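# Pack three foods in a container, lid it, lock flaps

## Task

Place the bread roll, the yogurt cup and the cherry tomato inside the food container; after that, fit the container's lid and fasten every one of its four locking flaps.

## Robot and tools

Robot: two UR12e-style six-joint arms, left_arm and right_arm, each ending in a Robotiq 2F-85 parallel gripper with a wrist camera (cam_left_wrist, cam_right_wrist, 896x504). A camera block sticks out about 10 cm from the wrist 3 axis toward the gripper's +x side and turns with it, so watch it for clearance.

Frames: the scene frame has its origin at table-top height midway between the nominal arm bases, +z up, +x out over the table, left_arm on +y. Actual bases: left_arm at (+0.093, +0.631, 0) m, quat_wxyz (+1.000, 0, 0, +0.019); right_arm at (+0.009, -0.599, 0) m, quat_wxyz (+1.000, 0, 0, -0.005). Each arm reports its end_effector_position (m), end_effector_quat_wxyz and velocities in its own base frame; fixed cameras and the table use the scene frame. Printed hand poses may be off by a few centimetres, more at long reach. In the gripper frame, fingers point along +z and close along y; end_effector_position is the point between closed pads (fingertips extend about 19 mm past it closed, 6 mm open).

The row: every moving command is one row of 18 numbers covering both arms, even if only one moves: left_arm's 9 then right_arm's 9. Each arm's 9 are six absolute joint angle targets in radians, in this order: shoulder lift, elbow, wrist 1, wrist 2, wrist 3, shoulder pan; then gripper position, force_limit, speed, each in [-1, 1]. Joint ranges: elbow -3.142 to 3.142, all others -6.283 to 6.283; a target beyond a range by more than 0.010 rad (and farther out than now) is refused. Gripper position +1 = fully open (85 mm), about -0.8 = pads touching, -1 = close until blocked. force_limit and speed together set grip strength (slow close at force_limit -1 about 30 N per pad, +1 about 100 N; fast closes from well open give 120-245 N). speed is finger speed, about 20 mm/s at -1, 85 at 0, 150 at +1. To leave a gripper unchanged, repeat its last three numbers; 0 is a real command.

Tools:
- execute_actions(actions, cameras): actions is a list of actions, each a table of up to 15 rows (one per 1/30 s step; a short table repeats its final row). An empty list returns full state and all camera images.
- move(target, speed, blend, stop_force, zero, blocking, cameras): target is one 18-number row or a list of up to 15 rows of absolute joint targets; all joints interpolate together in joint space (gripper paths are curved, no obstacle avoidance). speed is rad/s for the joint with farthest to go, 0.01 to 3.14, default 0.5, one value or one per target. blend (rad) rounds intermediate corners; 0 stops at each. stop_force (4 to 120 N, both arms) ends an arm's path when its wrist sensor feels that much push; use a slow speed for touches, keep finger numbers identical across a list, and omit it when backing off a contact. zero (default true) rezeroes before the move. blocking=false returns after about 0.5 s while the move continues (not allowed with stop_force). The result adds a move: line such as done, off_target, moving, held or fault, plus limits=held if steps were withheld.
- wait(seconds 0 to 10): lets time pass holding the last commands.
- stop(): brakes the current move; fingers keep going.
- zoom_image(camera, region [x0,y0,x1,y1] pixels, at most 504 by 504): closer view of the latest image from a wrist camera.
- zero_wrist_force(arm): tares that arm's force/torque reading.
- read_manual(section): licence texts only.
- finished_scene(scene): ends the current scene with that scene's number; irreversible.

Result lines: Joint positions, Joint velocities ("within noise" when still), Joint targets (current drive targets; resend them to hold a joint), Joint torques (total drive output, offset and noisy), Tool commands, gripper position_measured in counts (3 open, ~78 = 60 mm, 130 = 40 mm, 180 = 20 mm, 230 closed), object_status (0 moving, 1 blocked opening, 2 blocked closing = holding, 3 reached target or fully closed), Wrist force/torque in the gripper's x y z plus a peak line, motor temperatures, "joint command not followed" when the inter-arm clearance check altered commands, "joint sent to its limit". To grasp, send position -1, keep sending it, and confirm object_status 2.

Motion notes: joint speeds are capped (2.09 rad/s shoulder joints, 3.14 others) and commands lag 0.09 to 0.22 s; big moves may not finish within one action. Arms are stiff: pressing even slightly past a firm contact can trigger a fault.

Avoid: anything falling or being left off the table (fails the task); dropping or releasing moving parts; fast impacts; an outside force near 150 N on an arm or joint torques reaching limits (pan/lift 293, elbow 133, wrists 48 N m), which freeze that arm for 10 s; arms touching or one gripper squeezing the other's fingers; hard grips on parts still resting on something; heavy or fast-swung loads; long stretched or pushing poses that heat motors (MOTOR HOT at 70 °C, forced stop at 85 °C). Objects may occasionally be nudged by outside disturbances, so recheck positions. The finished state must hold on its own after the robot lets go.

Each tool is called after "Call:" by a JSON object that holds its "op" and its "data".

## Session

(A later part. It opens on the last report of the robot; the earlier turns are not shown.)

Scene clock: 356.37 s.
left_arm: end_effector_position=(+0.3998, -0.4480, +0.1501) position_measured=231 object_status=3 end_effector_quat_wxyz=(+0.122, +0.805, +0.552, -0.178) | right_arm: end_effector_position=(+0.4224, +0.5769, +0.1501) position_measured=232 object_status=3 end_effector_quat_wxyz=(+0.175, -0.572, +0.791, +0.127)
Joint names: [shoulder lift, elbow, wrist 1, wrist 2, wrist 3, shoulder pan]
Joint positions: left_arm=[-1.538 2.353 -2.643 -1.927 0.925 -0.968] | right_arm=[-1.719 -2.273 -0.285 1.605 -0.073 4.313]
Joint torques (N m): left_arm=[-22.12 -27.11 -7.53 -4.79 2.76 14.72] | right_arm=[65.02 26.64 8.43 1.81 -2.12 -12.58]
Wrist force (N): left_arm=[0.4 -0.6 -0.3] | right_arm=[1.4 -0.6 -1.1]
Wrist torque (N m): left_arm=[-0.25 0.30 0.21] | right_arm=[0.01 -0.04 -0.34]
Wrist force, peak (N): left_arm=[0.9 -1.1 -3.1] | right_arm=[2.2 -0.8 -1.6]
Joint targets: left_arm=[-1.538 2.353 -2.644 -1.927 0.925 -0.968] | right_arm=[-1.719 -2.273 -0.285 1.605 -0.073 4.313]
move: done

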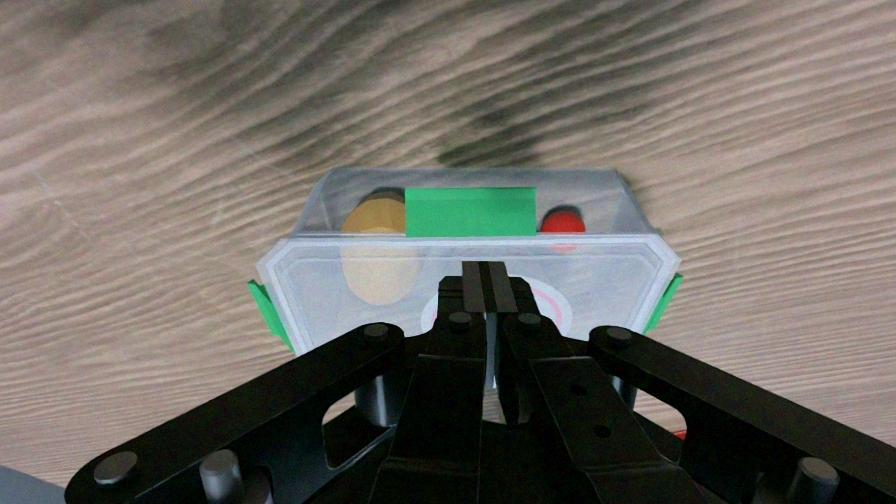

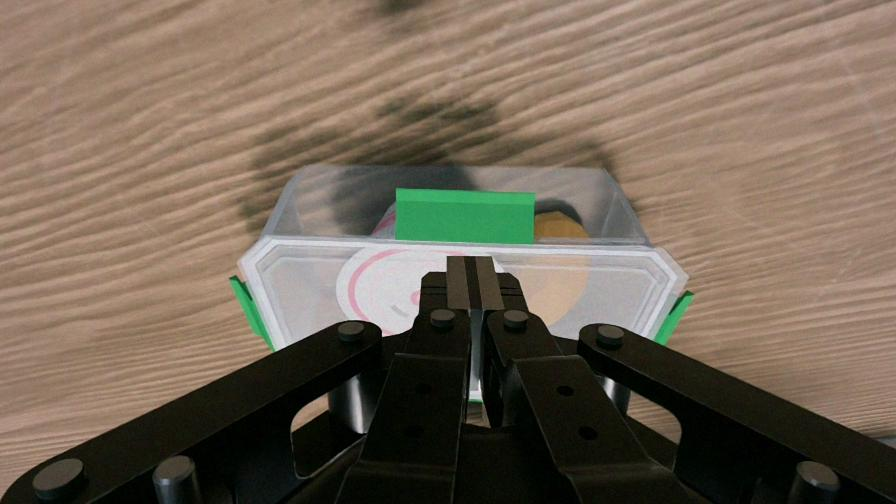

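Call:
{"op": "move", "data": {"target": [[-1.3907,2.4041,-2.8414,-1.9273,0.9247,-0.9675,-1,1,-1,-1.7194,-2.2731,-0.2847,1.6048,-0.0729,4.3126,-1,-1,0],[-1.3907,2.4041,-2.8414,-1.9273,0.9247,-0.9675,-1,1,-1,-1.8579,-2.3140,-0.1053,1.6048,-0.0729,4.3126,-1,-1,0]], "speed": 0.3}}

Call:
{"op": "move", "data": {"target": [[-1.3725,2.3861,-2.8590,-1.9143,0.8740,-1.0169,-1,1,-1,-1.8579,-2.3140,-0.1053,1.6048,-0.0729,4.3126,-1,-1,0]], "speed": 0.03, "stop_force": 12}}

Scene clock: 358.87 s.
left_arm: end_effector_position=(+0.3998, -0.4479, +0.0716) position_measured=231 object_status=3 end_effector_quat_wxyz=(+0.122, +0.805, +0.552, -0.179) | right_arm: end_effector_position=(+0.4224, +0.5770, +0.0715) position_measured=232 object_status=3 end_effector_quat_wxyz=(+0.175, -0.572, +0.791, +0.127)
Joint names: [shoulder lift, elbow, wrist 1, wrist 2, wrist 3, shoulder pan]
Joint positions: left_arm=[-1.391 2.404 -2.841 -1.927 0.925 -0.967] | right_arm=[-1.858 -2.314 -0.105 1.605 -0.073 4.313]
Joint torques (N m): left_arm=[-25.26 -21.76 -8.14 -3.18 3.07 7.83] | right_arm=[46.62 19.92 8.4 1.32 -2.23 -9.21]
Wrist force (N): left_arm=[0.2 -0.4 -0.1] | right_arm=[1.7 -0.8 -1.0]
Wrist torque (N m): left_arm=[-0.19 0.34 0.20] | right_arm=[0.00 -0.03 -0.36]
Wrist force, peak (N): left_arm=[-0.1 -0.2 -1.5] | right_arm=[1.0 -0.6 -2.7]
Joint targets: left_arm=[-1.391 2.404 -2.841 -1.927 0.925 -0.968] | right_arm=[-1.858 -2.314 -0.105 1.605 -0.073 4.313]
move: done

Scene clock: 361.40 s.
left_arm: end_effector_position=(+0.3881, -0.4782, +0.0715) position_measured=231 object_status=3 end_effector_quat_wxyz=(+0.122, +0.805, +0.552, -0.178) | right_arm: end_effector_position=(+0.4224, +0.5770, +0.0715) position_measured=232 object_status=3 end_effector_quat_wxyz=(+0.175, -0.572, +0.791, +0.127)
Joint names: [shoulder lift, elbow, wrist 1, wrist 2, wrist 3, shoulder pan]
Joint positions: left_arm=[-1.373 2.386 -2.859 -1.914 0.874 -1.017] | right_arm=[-1.858 -2.314 -0.105 1.605 -0.073 4.313]
Joint torques (N m): left_arm=[-29.97 -35.43 -8.36 2.01 -2.97 -14.49] | right_arm=[49.45 21.01 8.36 0.76 -1.89 -2.77]
Wrist force (N): left_arm=[1.0 -0.6 -1.8] | right_arm=[0.8 -0.3 -1.4]
Wrist torque (N m): left_arm=[-0.23 0.32 0.33] | right_arm=[0.09 0.09 -0.36]
Wrist force, peak (N): left_arm=[1.1 -0.9 -2.3] | right_arm=[2.3 -0.2 -1.5]
Joint targets: left_arm=[-1.373 2.386 -2.859 -1.914 0.874 -1.017] | right_arm=[-1.858 -2.314 -0.105 1.605 -0.073 4.313]
move: done

Call:
{"op": "move", "data": {"target": [[-1.3641,2.3778,-2.8671,-1.9083,0.8506,-1.0397,-1,1,-1,-1.8579,-2.3140,-0.1053,1.6048,-0.0729,4.3126,-1,-1,0]], "speed": 0.03, "stop_force": 12, "zero": false, "cameras": ["cam_left_wrist"]}}

Call:
{"op": "zoom_image", "data": {"camera": "cam_left_wrist", "region": [240, 120, 700, 380]}}

Scene clock: 363.60 s.
left_arm: end_effector_position=(+0.3825, -0.4909, +0.0713) position_measured=231 object_status=3 end_effector_quat_wxyz=(+0.122, +0.805, +0.552, -0.179) | right_arm: end_effector_position=(+0.4224, +0.5770, +0.0714) position_measured=232 object_status=3 end_effector_quat_wxyz=(+0.175, -0.572, +0.791, +0.127)
Joint names: [shoulder lift, elbow, wrist 1, wrist 2, wrist 3, shoulder pan]
Joint positions: left_arm=[-1.365 2.378 -2.866 -1.909 0.852 -1.038] | right_arm=[-1.858 -2.314 -0.105 1.605 -0.073 4.313]
Joint torques (N m): left_arm=[-48.13 -25.05 -1.65 -6.12 2.65 9.47] | right_arm=[47.28 46.35 8.37 0.56 -1.69 3.78]
Wrist force (N): left_arm=[7.3 0.0 -5.9] | right_arm=[10.7 0.0 -8.5]
Wrist torque (N m): left_arm=[-0.22 0.45 0.25] | right_arm=[0.09 0.12 -0.39]
Wrist force, peak (N): left_arm=[13.5 -1.0 -10.3] | right_arm=[12.6 0.3 -10.7]
Joint targets: left_arm=[-1.365 2.378 -2.866 -1.909 0.852 -1.038] | right_arm=[-1.858 -2.314 -0.105 1.605 -0.073 4.313]
move: contact (left_arm)
Images, in order (width x height): cam_left_wrist 896x504.

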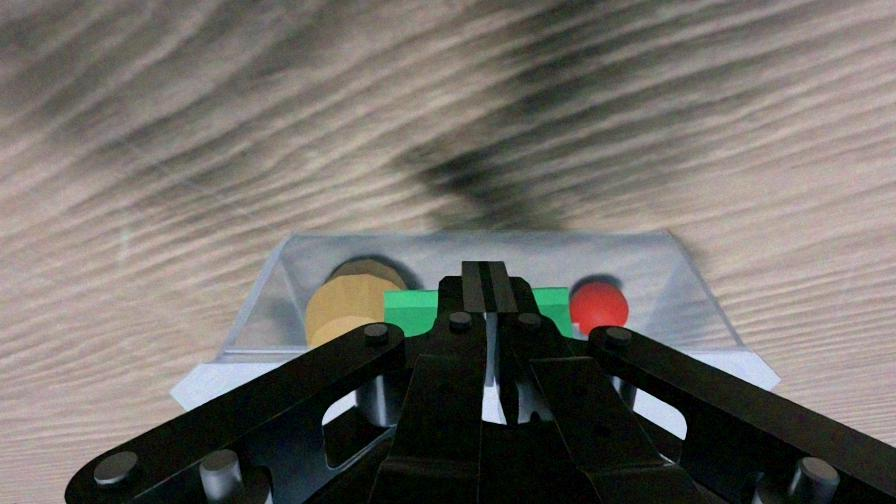

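Scaled by 1.096 from the camera's 896x504 image, which has a finer 1280x720 frame.

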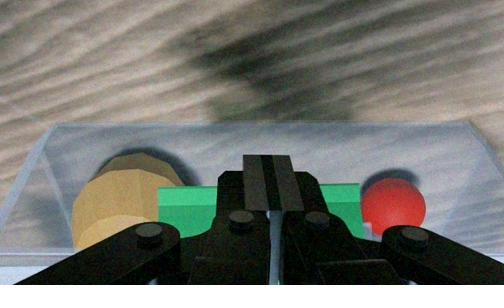

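Call:
{"op": "move", "data": {"target": [[-1.365,2.378,-2.866,-1.909,0.852,-1.038,-1,1,-1,-1.8931,-2.2570,-0.1270,1.6031,-0.0688,4.3167,-1,-1,0]], "speed": 0.025, "stop_force": 45, "zero": false, "cameras": ["cam_left_wrist","cam_right_wrist"]}}

Scene clock: 364.97 s.
left_arm: end_effector_position=(+0.3825, -0.4912, +0.0717) position_measured=231 object_status=3 end_effector_quat_wxyz=(+0.123, +0.805, +0.552, -0.179) | right_arm: end_effector_position=(+0.4231, +0.5789, +0.0713) position_measured=232 object_status=3 end_effector_quat_wxyz=(+0.175, -0.572, +0.791, +0.127)
Joint names: [shoulder lift, elbow, wrist 1, wrist 2, wrist 3, shoulder pan]
Joint positions: left_arm=[-1.365 2.378 -2.866 -1.909 0.852 -1.038] | right_arm=[-1.86 -2.31 -0.107 1.605 -0.073 4.313]
Joint torques (N m): left_arm=[-53.47 -55.23 -8.65 -13.99 -3.1 -42.2] | right_arm=[70.31 49.17 16.24 2.05 -1.12 -0.92]
Wrist force (N): left_arm=[44.7 -0.5 -25.1] | right_arm=[37.6 -1.0 -28.6]
Wrist torque (N m): left_arm=[-0.18 0.99 0.29] | right_arm=[0.08 0.67 -0.41]
Wrist force, peak (N): left_arm=[45.9 -0.9 -24.4] | right_arm=[43.3 -1.4 -35.5]
Joint targets: left_arm=[-1.365 2.378 -2.866 -1.909 0.852 -1.038] | right_arm=[-1.860 -2.310 -0.107 1.605 -0.073 4.313]
move: contact (right_arm); right_arm: the elbow is farthest, 0.053 rad from its target

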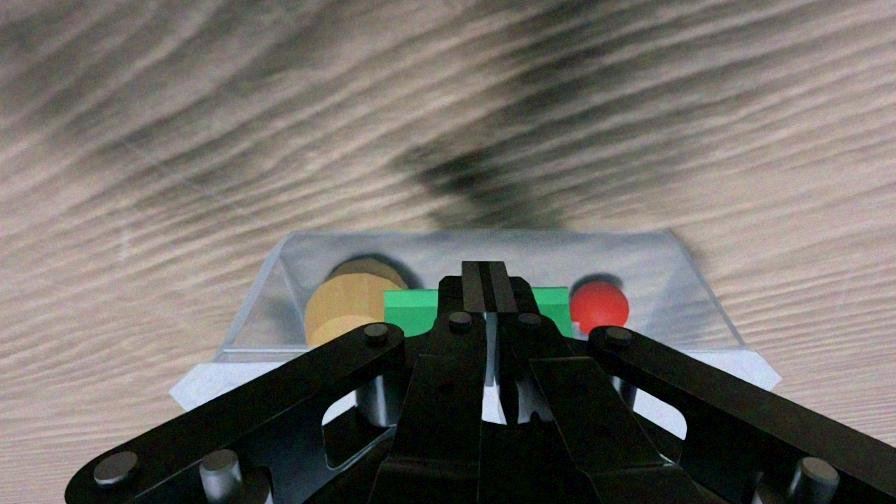

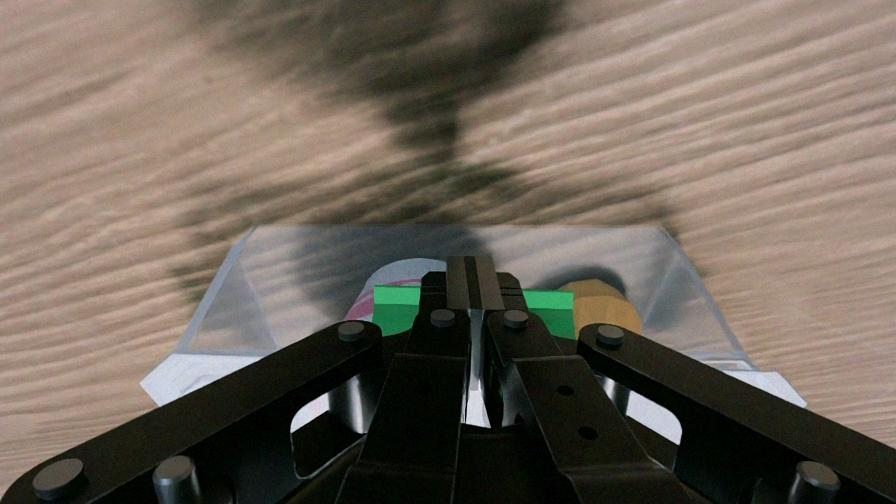

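Call:
{"op": "move", "data": {"target": [[-1.365,2.378,-2.866,-1.909,0.852,-1.038,-1,1,-1,-1.8931,-2.2570,-0.1270,1.6031,-0.0688,4.3167,-1,-1,0]], "speed": 0.02, "stop_force": 65, "zero": false, "cameras": ["cam_left_wrist","cam_right_wrist"]}}

Scene clock: 366.33 s.
left_arm: end_effector_position=(+0.3825, -0.4912, +0.0717) position_measured=231 object_status=3 end_effector_quat_wxyz=(+0.123, +0.805, +0.552, -0.179) | right_arm: end_effector_position=(+0.4234, +0.5796, +0.0713) position_measured=232 object_status=3 end_effector_quat_wxyz=(+0.175, -0.572, +0.791, +0.127)
Joint names: [shoulder lift, elbow, wrist 1, wrist 2, wrist 3, shoulder pan]
Joint positions: left_arm=[-1.365 2.378 -2.866 -1.909 0.852 -1.038] | right_arm=[-1.861 -2.309 -0.108 1.605 -0.073 4.313]
Joint torques (N m): left_arm=[-52.41 -54.81 -12.75 -13.96 -3.17 -42.21] | right_arm=[68.91 56.97 18.28 0.05 -0.66 13.5]
Wrist force (N): left_arm=[57.5 -1.9 -33.5] | right_arm=[49.3 -1.7 -38.0]
Wrist torque (N m): left_arm=[-0.23 1.12 0.31] | right_arm=[0.06 0.88 -0.40]
Wrist force, peak (N): left_arm=[58.0 -1.9 -33.5] | right_arm=[57.6 -0.4 -47.1]
Joint targets: left_arm=[-1.365 2.378 -2.866 -1.909 0.852 -1.038] | right_arm=[-1.861 -2.309 -0.108 1.605 -0.073 4.313]
move: contact (right_arm); right_arm: the elbow is farthest, 0.052 rad from its target

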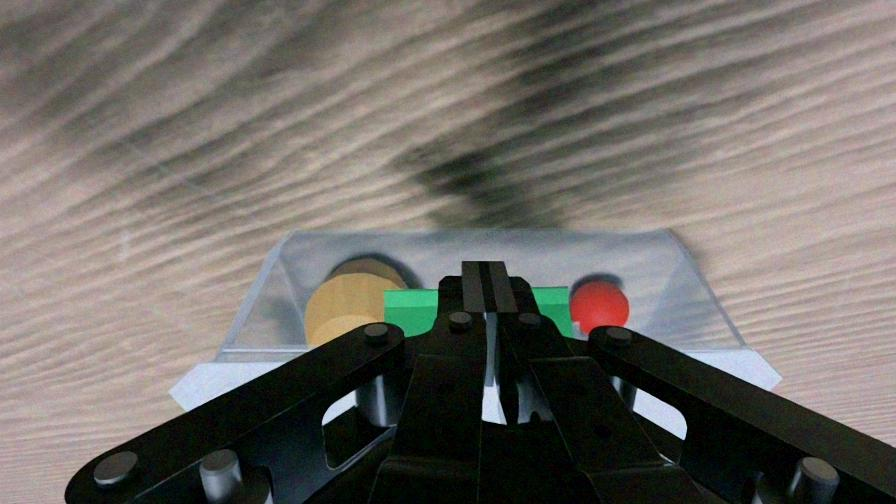

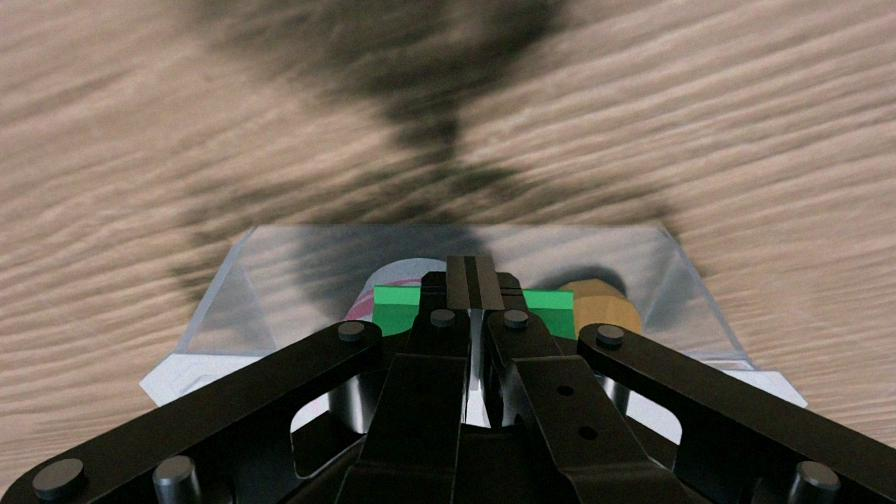

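Call:
{"op": "move", "data": {"target": [[-1.365,2.378,-2.866,-1.909,0.852,-1.038,-1,1,-1,-1.8579,-2.3140,-0.1053,1.6048,-0.0729,4.3126,-1,-1,0],[-1.3907,2.4041,-2.8414,-1.9273,0.9247,-0.9675,-1,1,-1,-1.8579,-2.3140,-0.1053,1.6048,-0.0729,4.3126,-1,-1,0],[-1.5375,2.3531,-2.6436,-1.9273,0.9247,-0.9675,-1,1,-1,-1.7194,-2.2731,-0.2847,1.6048,-0.0729,4.3126,-1,-1,0]], "speed": [0.03,0.2,0.5], "cameras": ["cam_left_wrist","cam_right_wrist"]}}

Scene clock: 368.87 s.
left_arm: end_effector_position=(+0.3998, -0.4480, +0.1500) position_measured=231 object_status=3 end_effector_quat_wxyz=(+0.122, +0.805, +0.552, -0.179) | right_arm: end_effector_position=(+0.4224, +0.5769, +0.1500) position_measured=232 object_status=3 end_effector_quat_wxyz=(+0.175, -0.572, +0.791, +0.127)
Joint names: [shoulder lift, elbow, wrist 1, wrist 2, wrist 3, shoulder pan]
Joint positions: left_arm=[-1.537 2.353 -2.644 -1.927 0.925 -0.967] | right_arm=[-1.72 -2.273 -0.285 1.605 -0.073 4.313]
Joint torques (N m): left_arm=[-43.3 -42.8 -0.9 -4.32 2.62 10.31] | right_arm=[65.21 46.23 3.22 2.21 -2.42 -8.3]
Wrist force (N): left_arm=[0.3 -0.5 -0.2] | right_arm=[0.7 -0.4 -0.9]
Wrist torque (N m): left_arm=[-0.23 0.33 0.21] | right_arm=[0.05 0.09 -0.33]
Wrist force, peak (N): left_arm=[58.4 -1.4 -32.7] | right_arm=[49.2 -1.6 -38.2]
Joint targets: left_arm=[-1.538 2.353 -2.644 -1.927 0.925 -0.968] | right_arm=[-1.719 -2.273 -0.285 1.605 -0.073 4.313]
move: done

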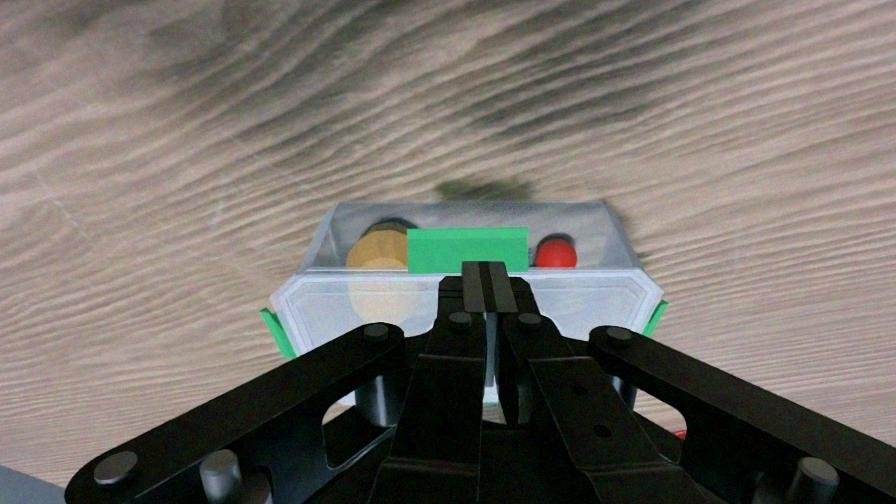

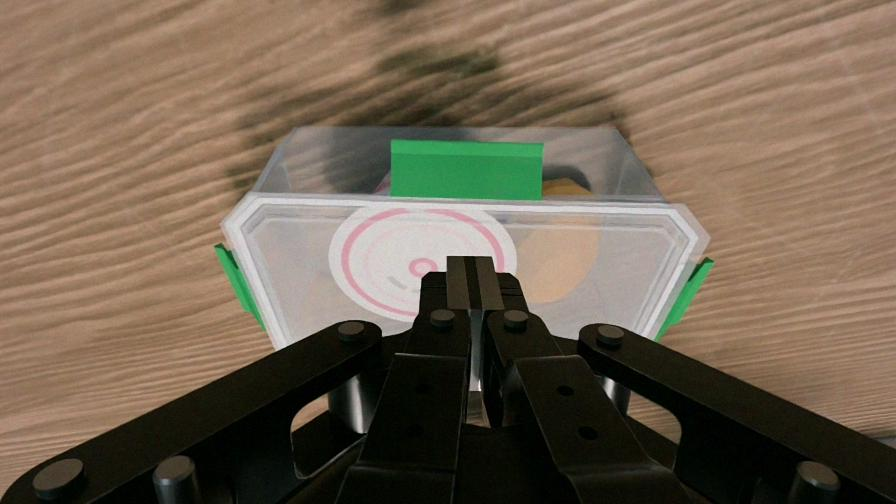

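Call:
{"op": "move", "data": {"target": [[-1.5856,1.905,-1.8902,-1.5708,0.6254,-1.3136,-1,1,-1,-1.7194,-2.2731,-0.2847,1.6048,-0.0729,4.3126,-1,-1,0],[-1.75,2.5,-2.0,-0.9,-1.2,-1.8,-1,1,-1,-1.7194,-2.2731,-0.2847,1.6048,-0.0729,4.3126,-1,-1,0],[-1.6549,2.607,-2.0028,-0.4325,-2.2374,-2.2016,-1,1,-1,-1.7194,-2.2731,-0.2847,1.6048,-0.0729,4.3126,-1,-1,0],[-1.5549,2.607,-2.0028,-0.4325,-2.2374,-2.2016,-1,1,-1,-1.7194,-2.2731,-0.2847,1.6048,-0.0729,4.3126,-1,-1,0]], "speed": 0.9, "blend": [0.1,0.2,0.05,0], "cameras": ["cam_left_wrist"]}}

Call:
{"op": "zoom_image", "data": {"camera": "cam_left_wrist", "region": [370, 20, 690, 220]}}

Scene clock: 373.93 s.
left_arm: end_effector_position=(+0.1592, -0.5144, +0.1305) position_measured=231 object_status=3 end_effector_quat_wxyz=(+0.564, +0.150, +0.805, -0.105) | right_arm: end_effector_position=(+0.4224, +0.5769, +0.1501) position_measured=232 object_status=3 end_effector_quat_wxyz=(+0.175, -0.572, +0.791, +0.127)
Joint names: [shoulder lift, elbow, wrist 1, wrist 2, wrist 3, shoulder pan]
Joint positions: left_arm=[-1.555 2.607 -2.003 -0.433 -2.237 -2.202] | right_arm=[-1.719 -2.273 -0.285 1.605 -0.073 4.313]
Joint torques (N m): left_arm=[-16.46 -18.7 -6.23 5.69 -2.92 -16.06] | right_arm=[62.9 46.49 2.47 1.15 -2.34 -9.84]
Wrist force (N): left_arm=[0.8 -0.8 -1.9] | right_arm=[0.6 -0.8 -1.1]
Wrist torque (N m): left_arm=[-0.31 0.04 0.40] | right_arm=[-0.02 0.10 -0.34]
Wrist force, peak (N): left_arm=[-0.6 -1.0 -3.6] | right_arm=[1.2 -0.4 -1.7]
Joint targets: left_arm=[-1.555 2.607 -2.003 -0.433 -2.237 -2.202] | right_arm=[-1.719 -2.273 -0.285 1.605 -0.073 4.313]
move: done
Images, in order (width x height): cam_left_wrist 896x504.

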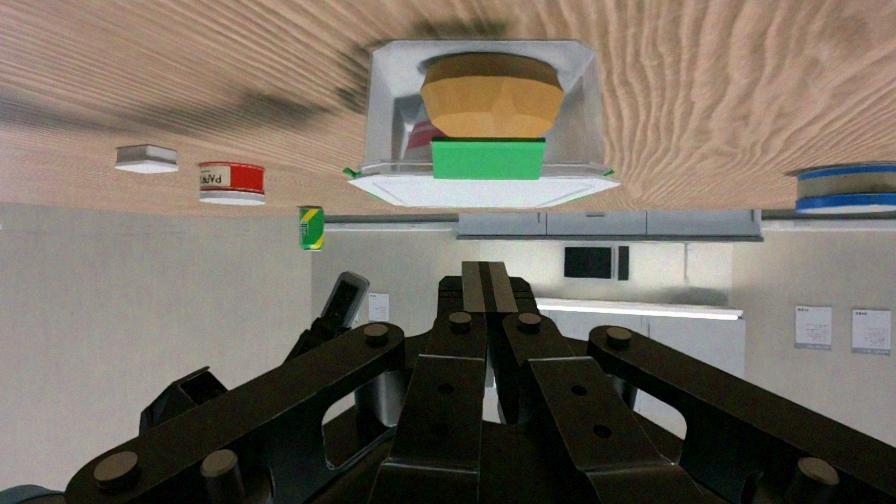

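Scaled by 1.575 from the camera's 896x504 image, which has a finer 1280x720 frame.

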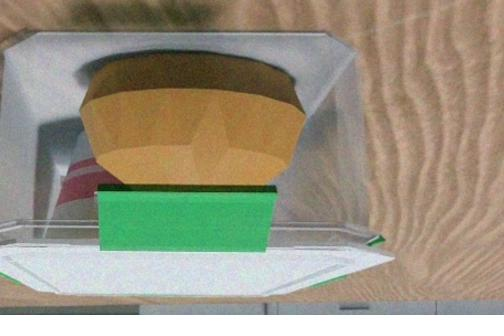

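Call:
{"op": "zoom_image", "data": {"camera": "cam_left_wrist", "region": [560, 130, 640, 210]}}

Call:
{"op": "zoom_image", "data": {"camera": "cam_left_wrist", "region": [330, 130, 410, 210]}}

Scaled by 6.300 from the camera's 896x504 image, which has a finer 1280x720 frame.

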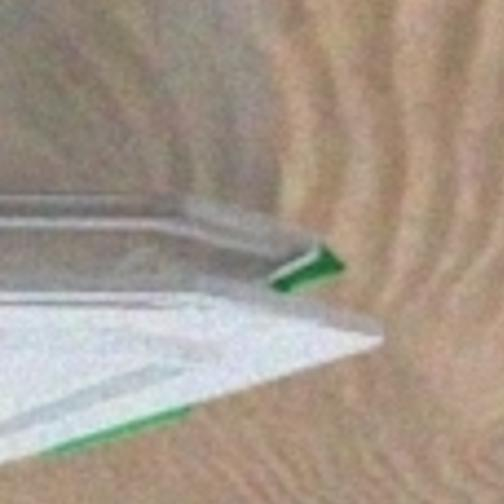

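Scaled by 6.300 from the camera's 896x504 image, which has a finer 1280x720 frame.

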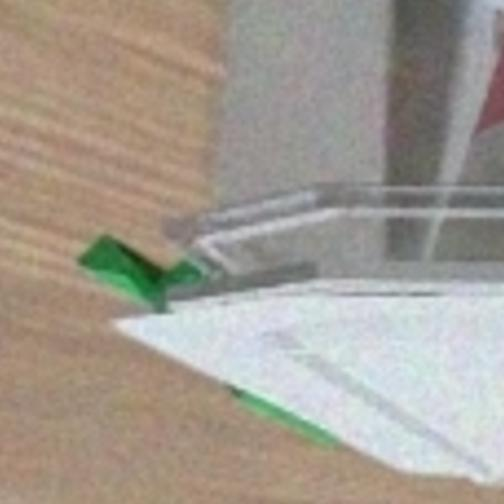

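Call:
{"op": "move", "data": {"target": [[-1.6549,2.607,-2.0028,-0.4325,-2.2374,-2.2016,-1,1,-1,-1.6920,-2.3068,-0.2784,1.6061,-0.0762,4.3093,-1,-1,0],[-1.75,2.5,-2.0,-0.9,-1.2,-1.8,-1,1,-1,-1.6920,-2.3068,-0.2784,1.6061,-0.0762,4.3093,-1,-1,0],[-1.5856,1.905,-1.8902,-1.5708,0.6254,-1.3136,-1,1,-1,-1.6920,-2.3068,-0.2784,1.6061,-0.0762,4.3093,-1,-1,0],[-1.5259,2.2046,-2.2495,-1.5708,0.7598,-1.1791,-1,1,-1,-1.8356,-2.3488,-0.0928,1.6061,-0.0762,4.3093,-1,-1,0]], "speed": 0.8, "blend": [0.05,0.2,0.1,0], "cameras": ["cam_left_wrist","cam_right_wrist"]}}

Scene clock: 379.93 s.
left_arm: end_effector_position=(+0.3870, -0.4810, +0.1502) position_measured=231 object_status=3 end_effector_quat_wxyz=(+0.000, +0.825, +0.566, +0.000) | right_arm: end_effector_position=(+0.4164, +0.5580, +0.0716) position_measured=232 object_status=3 end_effector_quat_wxyz=(+0.176, -0.572, +0.791, +0.127)
Joint names: [shoulder lift, elbow, wrist 1, wrist 2, wrist 3, shoulder pan]
Joint positions: left_arm=[-1.526 2.204 -2.249 -1.571 0.76 -1.179] | right_arm=[-1.836 -2.349 -0.093 1.606 -0.076 4.309]
Joint torques (N m): left_arm=[-27.56 -32.92 -6.93 -3.59 2.76 15.8] | right_arm=[44.8 19.45 7.55 1.33 -2.2 -12.14]
Wrist force (N): left_arm=[0.4 -0.3 0.0] | right_arm=[0.9 -0.6 -0.9]
Wrist torque (N m): left_arm=[-0.14 0.25 0.17] | right_arm=[0.02 0.12 -0.36]
Wrist force, peak (N): left_arm=[3.1 -0.5 3.3] | right_arm=[0.6 -1.0 -2.4]
Joint targets: left_arm=[-1.526 2.205 -2.249 -1.571 0.760 -1.179] | right_arm=[-1.836 -2.349 -0.093 1.606 -0.076 4.309]
move: done

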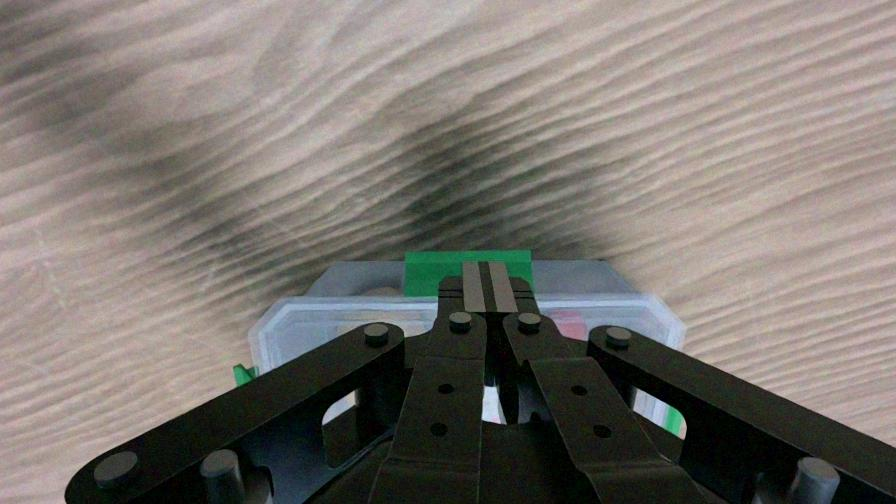

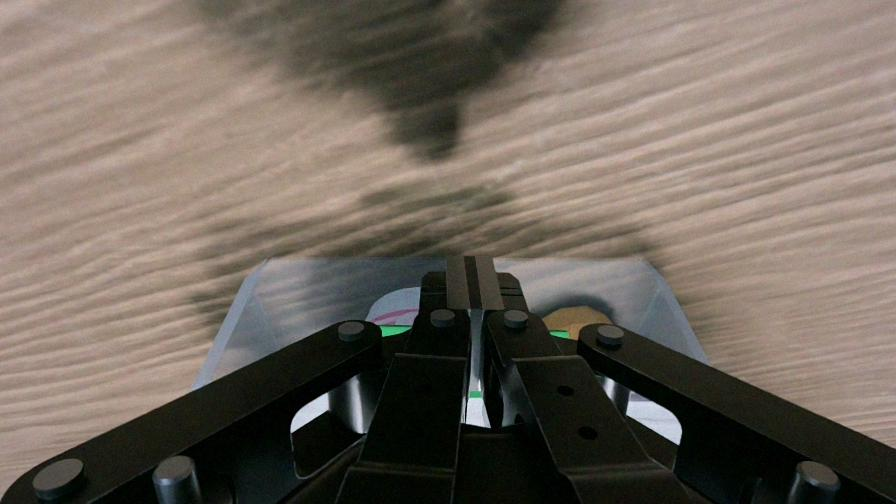

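Call:
{"op": "move", "data": {"target": [[-1.2598,2.3197,-3.2209,-2.1122,0.6557,-1.1147,-1,1,-1,-1.8356,-2.3488,-0.0928,1.6061,-0.0762,4.3093,-1,-1,0],[-1.2103,2.3267,-3.2774,-2.1122,0.6557,-1.1147,-1,1,-1,-1.8356,-2.3488,-0.0928,1.6061,-0.0762,4.3093,-1,-1,0]], "speed": [0.5,0.2], "cameras": ["cam_left_wrist","cam_right_wrist"]}}

Call:
{"op": "move", "data": {"target": [[-1.1593,2.3314,-3.3331,-2.1122,0.6557,-1.1147,-1,1,-1,-1.8356,-2.3488,-0.0928,1.6061,-0.0762,4.3093,-1,-1,0]], "speed": 0.03, "stop_force": 60}}

Scene clock: 384.17 s.
left_arm: end_effector_position=(+0.3342, -0.6180, +0.1051) position_measured=231 object_status=3 end_effector_quat_wxyz=(+0.215, +0.763, +0.524, -0.313) | right_arm: end_effector_position=(+0.4164, +0.5580, +0.0716) position_measured=232 object_status=3 end_effector_quat_wxyz=(+0.176, -0.572, +0.791, +0.127)
Joint names: [shoulder lift, elbow, wrist 1, wrist 2, wrist 3, shoulder pan]
Joint positions: left_arm=[-1.21 2.327 -3.277 -2.112 0.656 -1.115] | right_arm=[-1.836 -2.349 -0.093 1.606 -0.076 4.309]
Joint torques (N m): left_arm=[-38.72 -17.57 -7.62 -4.93 -2.61 12.02] | right_arm=[44.39 19.66 8.26 0.32 -2.07 1.86]
Wrist force (N): left_arm=[0.3 -0.6 -1.3] | right_arm=[0.5 -0.5 -1.8]
Wrist torque (N m): left_arm=[-0.28 0.26 0.38] | right_arm=[0.04 0.17 -0.36]
Wrist force, peak (N): left_arm=[0.1 -1.0 -1.7] | right_arm=[1.8 -0.1 -1.4]
Joint targets: left_arm=[-1.210 2.327 -3.277 -2.112 0.656 -1.115] | right_arm=[-1.836 -2.349 -0.093 1.606 -0.076 4.309]
move: done

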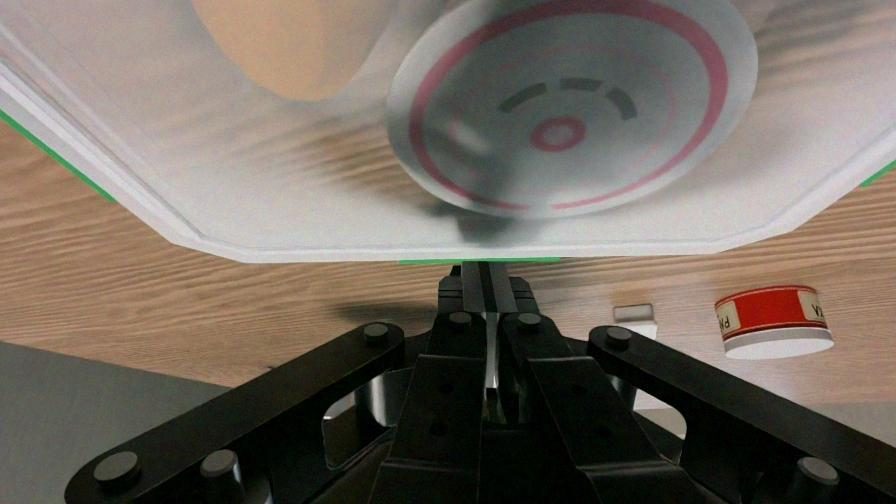

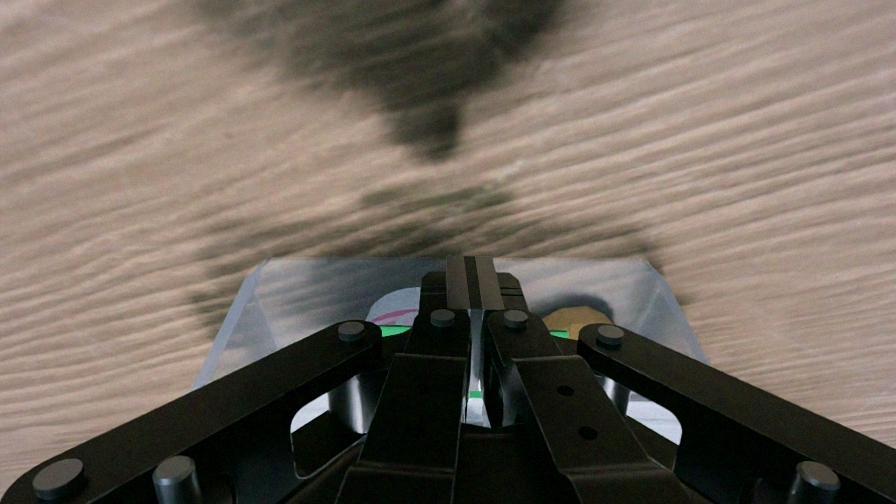

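Scene clock: 386.20 s.
left_arm: end_effector_position=(+0.3342, -0.6182, +0.0905) position_measured=231 object_status=3 end_effector_quat_wxyz=(+0.215, +0.763, +0.523, -0.313) | right_arm: end_effector_position=(+0.4164, +0.5580, +0.0716) position_measured=232 object_status=3 end_effector_quat_wxyz=(+0.176, -0.572, +0.791, +0.127)
Joint names: [shoulder lift, elbow, wrist 1, wrist 2, wrist 3, shoulder pan]
Joint positions: left_arm=[-1.18 2.329 -3.311 -2.113 0.656 -1.115] | right_arm=[-1.836 -2.349 -0.093 1.606 -0.076 4.309]
Joint torques (N m): left_arm=[-27.23 -11.26 9.38 10.13 -2.73 9.12] | right_arm=[42.78 18.4 8.77 0.34 -2.26 8.6]
Wrist force (N): left_arm=[-30.2 -10.1 -49.5] | right_arm=[1.1 -0.5 -0.9]
Wrist torque (N m): left_arm=[-0.03 0.09 0.24] | right_arm=[0.04 0.09 -0.36]
Wrist force, peak (N): left_arm=[-41.3 -13.9 -64.9] | right_arm=[0.9 -0.7 -1.9]
Joint targets: left_arm=[-1.180 2.329 -3.311 -2.113 0.656 -1.115] | right_arm=[-1.836 -2.349 -0.093 1.606 -0.076 4.309]
move: contact (left_arm); left_arm: the wrist 1 is farthest, 0.022 rad from its target

Call:
{"op": "move", "data": {"target": [[-1.18,2.329,-3.311,-2.113,0.656,-1.115,-1,1,-1,-1.8931,-2.2570,-0.1270,1.6031,-0.0688,4.3167,-1,-1,0]], "speed": 0.03, "stop_force": 48, "cameras": ["cam_left_wrist","cam_right_wrist"]}}

Scene clock: 389.33 s.
left_arm: end_effector_position=(+0.3340, -0.6186, +0.0906) position_measured=231 object_status=3 end_effector_quat_wxyz=(+0.215, +0.763, +0.523, -0.313) | right_arm: end_effector_position=(+0.4262, +0.5877, +0.0715) position_measured=232 object_status=3 end_effector_quat_wxyz=(+0.175, -0.572, +0.791, +0.127)
Joint names: [shoulder lift, elbow, wrist 1, wrist 2, wrist 3, shoulder pan]
Joint positions: left_arm=[-1.18 2.329 -3.311 -2.113 0.656 -1.115] | right_arm=[-1.87 -2.294 -0.114 1.604 -0.072 4.314]
Joint torques (N m): left_arm=[-4.03 -21.04 1.74 -3.47 2.65 -41.41] | right_arm=[74.57 51.13 17.91 2.03 -1.34 -2.63]
Wrist force (N): left_arm=[-13.4 1.4 -70.6] | right_arm=[38.9 -3.3 -19.5]
Wrist torque (N m): left_arm=[-0.29 0.61 0.33] | right_arm=[0.11 0.87 -0.50]
Wrist force, peak (N): left_arm=[-13.6 -1.5 -74.7] | right_arm=[50.3 -1.1 -32.1]
Joint targets: left_arm=[-1.180 2.329 -3.311 -2.113 0.656 -1.115] | right_arm=[-1.870 -2.294 -0.114 1.604 -0.072 4.314]
move: contact (right_arm); right_arm: the elbow is farthest, 0.037 rad from its target

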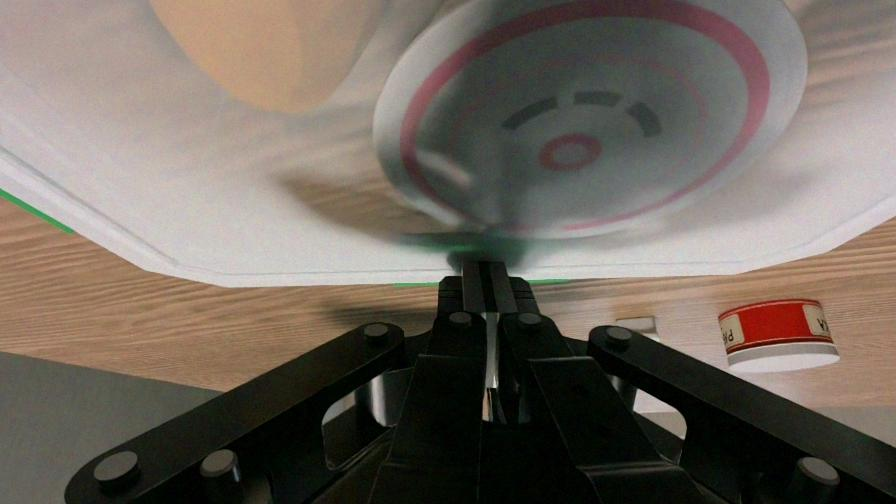

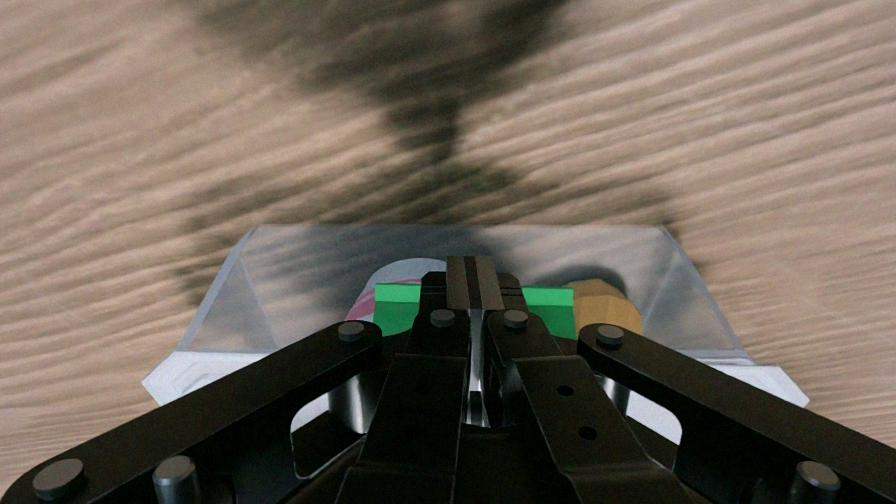

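Call:
{"op": "move", "data": {"target": [[-1.18,2.329,-3.311,-2.113,0.656,-1.115,-1,1,-1,-1.8356,-2.3488,-0.0928,1.6061,-0.0762,4.3093,-1,-1,0],[-1.18,2.329,-3.311,-2.113,0.656,-1.115,-1,1,-1,-1.6920,-2.3068,-0.2784,1.6061,-0.0762,4.3093,-1,-1,0],[-1.18,2.329,-3.311,-2.113,0.656,-1.115,-1,1,-1,-1.9,-2.55,0.8,1.6544,-0.0305,4.304,-1,-1,0],[-1.18,2.329,-3.311,-2.113,0.656,-1.115,-1,1,-1,-2.1741,-2.5914,1.2736,1.6544,-0.0305,4.304,-1,-1,0]], "speed": [0.2,0.5,0.8,0.5], "cameras": ["cam_right_wrist"]}}

Call:
{"op": "zoom_image", "data": {"camera": "cam_right_wrist", "region": [240, 40, 700, 260]}}

Scene clock: 394.93 s.
left_arm: end_effector_position=(+0.3340, -0.6186, +0.0906) position_measured=231 object_status=3 end_effector_quat_wxyz=(+0.215, +0.763, +0.523, -0.313) | right_arm: end_effector_position=(+0.3860, +0.5131, +0.1300) position_measured=232 object_status=3 end_effector_quat_wxyz=(+0.465, -0.480, +0.664, +0.336)
Joint names: [shoulder lift, elbow, wrist 1, wrist 2, wrist 3, shoulder pan]
Joint positions: left_arm=[-1.18 2.329 -3.311 -2.113 0.656 -1.115] | right_arm=[-2.174 -2.591 1.273 1.654 -0.03 4.304]
Joint torques (N m): left_arm=[-30.95 -1.14 8.47 5.44 2.68 6.71] | right_arm=[45.05 -8.23 7 2.26 2.3 -10.18]
Wrist force (N): left_arm=[-28.1 5.0 -36.4] | right_arm=[1.3 -0.3 -1.0]
Wrist torque (N m): left_arm=[-0.34 -0.05 0.34] | right_arm=[-0.10 0.19 -0.60]
Wrist force, peak (N): left_arm=[-13.0 1.7 -70.9] | right_arm=[39.2 -2.8 -19.9]
Joint targets: left_arm=[-1.180 2.329 -3.311 -2.113 0.656 -1.115] | right_arm=[-2.174 -2.591 1.274 1.654 -0.030 4.304]
move: done
Images, in order (width x height): cam_right_wrist 896x504.

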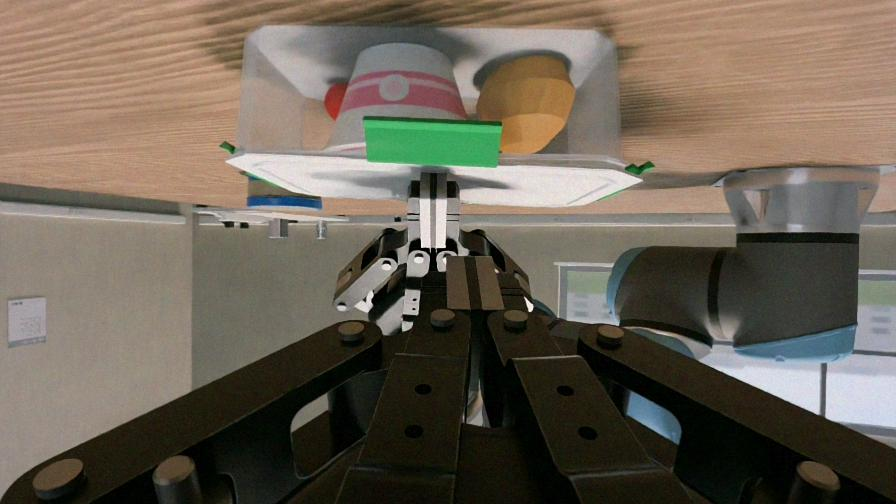

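Scaled by 1.096 from the camera's 896x504 image, which has a finer 1280x720 frame.

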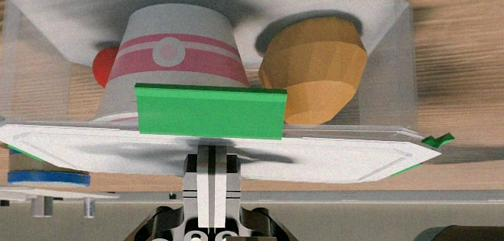

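Call:
{"op": "zoom_image", "data": {"camera": "cam_right_wrist", "region": [560, 110, 680, 210]}}

Call:
{"op": "zoom_image", "data": {"camera": "cam_right_wrist", "region": [210, 110, 330, 210]}}

Call:
{"op": "zoom_image", "data": {"camera": "cam_right_wrist", "region": [320, 100, 540, 200]}}

Scaled by 4.200 from the camera's 896x504 image, which has a finer 1280x720 frame.

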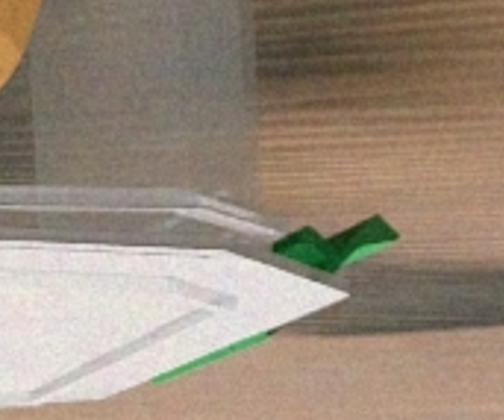

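Scaled by 4.200 from the camera's 896x504 image, which has a finer 1280x720 frame.

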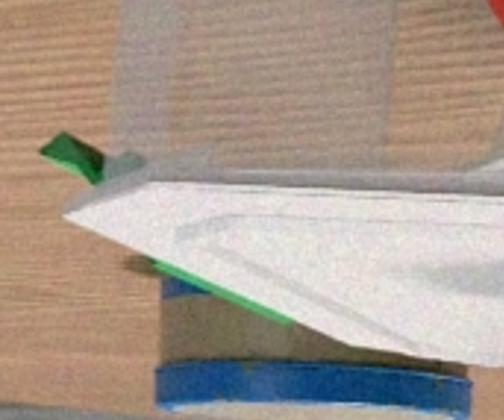

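Scaled by 2.291 from the camera's 896x504 image, which has a finer 1280x720 frame.

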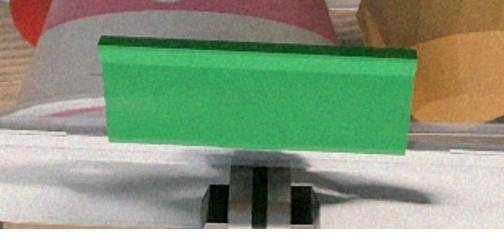

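Call:
{"op": "move", "data": {"target": [[-1.2598,2.3197,-3.2209,-2.1122,0.6557,-1.1147,-1,1,-1,-2.1741,-2.5914,1.2736,1.6544,-0.0305,4.304,-1,-1,0]], "speed": 0.2, "cameras": ["cam_right_wrist"]}}

Call:
{"op": "zoom_image", "data": {"camera": "cam_right_wrist", "region": [210, 110, 440, 210]}}

Call:
{"op": "zoom_image", "data": {"camera": "cam_right_wrist", "region": [450, 110, 680, 210]}}

Scene clock: 396.73 s.
left_arm: end_effector_position=(+0.3342, -0.6179, +0.1299) position_measured=231 object_status=3 end_effector_quat_wxyz=(+0.215, +0.763, +0.524, -0.313) | right_arm: end_effector_position=(+0.3859, +0.5131, +0.1300) position_measured=232 object_status=3 end_effector_quat_wxyz=(+0.465, -0.480, +0.664, +0.336)
Joint names: [shoulder lift, elbow, wrist 1, wrist 2, wrist 3, shoulder pan]
Joint positions: left_arm=[-1.26 2.32 -3.221 -2.112 0.656 -1.115] | right_arm=[-2.174 -2.591 1.274 1.654 -0.03 4.304]
Joint torques (N m): left_arm=[-58.71 -32.65 -0.23 2.43 -2.73 17.13] | right_arm=[43.33 -7.83 7.46 2.29 1.78 -3.57]
Wrist force (N): left_arm=[0.7 -0.8 -1.1] | right_arm=[1.1 -0.2 -1.5]
Wrist torque (N m): left_arm=[-0.34 0.19 0.38] | right_arm=[-0.08 0.23 -0.60]
Wrist force, peak (N): left_arm=[-28.5 5.0 -36.7] | right_arm=[1.5 -0.8 -1.1]
Joint targets: left_arm=[-1.260 2.320 -3.221 -2.112 0.656 -1.115] | right_arm=[-2.174 -2.591 1.274 1.654 -0.030 4.304]
move: done
Images, in order (width x height): cam_right_wrist 896x504.

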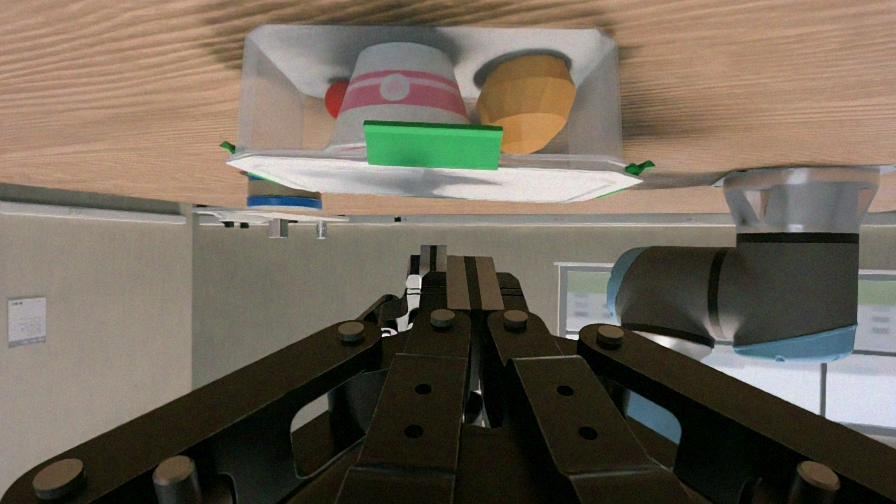

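Scaled by 2.191 from the camera's 896x504 image, which has a finer 1280x720 frame.

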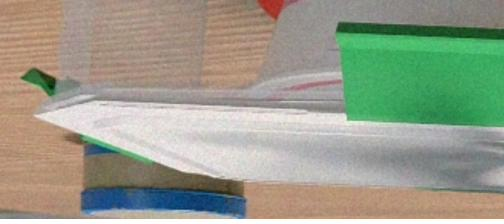

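Scaled by 2.191 from the camera's 896x504 image, which has a finer 1280x720 frame.

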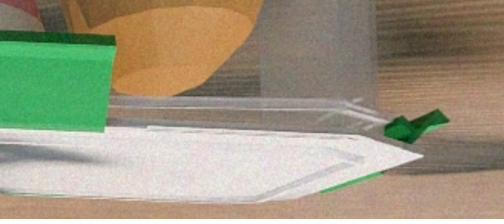

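Call:
{"op": "move", "data": {"target": [[-1.5805,1.9559,-1.9462,-1.5708,-0.9872,-1.3558,-1,1,-1,-2.1741,-2.5914,1.2736,1.6544,-0.0305,4.304,-1,-1,0],[-1.6088,2.2881,-2.2501,-1.5708,-1.117,-1.4856,-1,1,-1,-2.1741,-2.5914,1.2736,1.6544,-0.0305,4.304,-1,-1,0],[-1.5214,2.3384,-2.3878,-1.5708,-1.117,-1.4856,-1,1,-1,-2.1741,-2.5914,1.2736,1.6544,-0.0305,4.304,-1,-1,0]], "speed": [0.8,0.6,0.3], "blend": [0.1,0.03,0], "cameras": ["cam_left_wrist","cam_right_wrist"]}}

Scene clock: 400.93 s.
left_arm: end_effector_position=(+0.2196, -0.5245, +0.0921) position_measured=231 object_status=3 end_effector_quat_wxyz=(+0.000, +0.183, +0.983, +0.000) | right_arm: end_effector_position=(+0.3859, +0.5131, +0.1300) position_measured=232 object_status=3 end_effector_quat_wxyz=(+0.465, -0.480, +0.664, +0.336)
Joint names: [shoulder lift, elbow, wrist 1, wrist 2, wrist 3, shoulder pan]
Joint positions: left_arm=[-1.522 2.338 -2.388 -1.571 -1.117 -1.486] | right_arm=[-2.174 -2.591 1.274 1.654 -0.03 4.304]
Joint torques (N m): left_arm=[-21.76 -28.23 -6.95 3.48 -2.85 -13.76] | right_arm=[44.45 -8.16 7.77 2.22 2.13 4.97]
Wrist force (N): left_arm=[0.3 0.1 -0.1] | right_arm=[0.8 -0.4 -0.7]
Wrist torque (N m): left_arm=[-0.08 0.28 0.28] | right_arm=[-0.10 0.28 -0.60]
Wrist force, peak (N): left_arm=[-0.6 -0.3 -3.0] | right_arm=[1.3 -1.0 -1.4]
Joint targets: left_arm=[-1.521 2.338 -2.388 -1.571 -1.117 -1.486] | right_arm=[-2.174 -2.591 1.274 1.654 -0.030 4.304]
move: done

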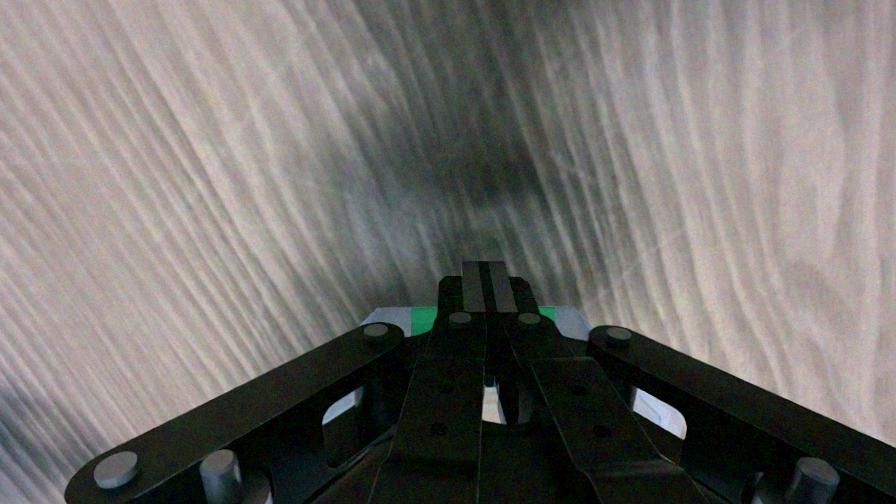

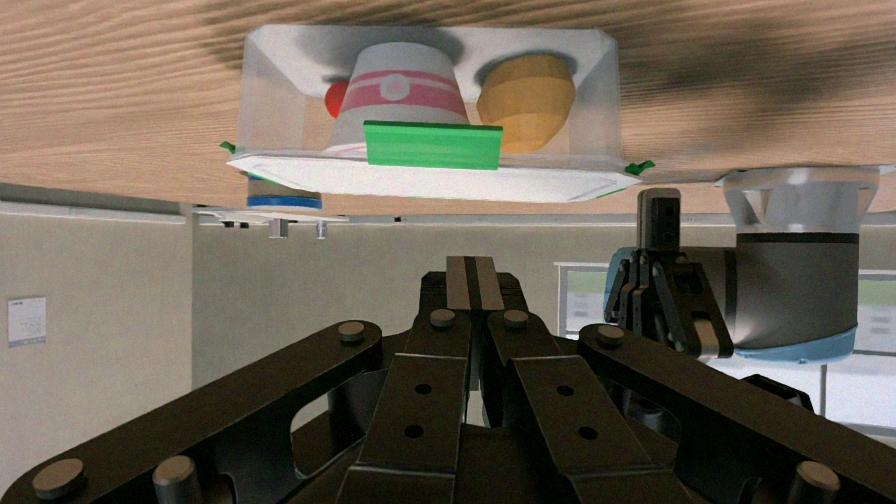

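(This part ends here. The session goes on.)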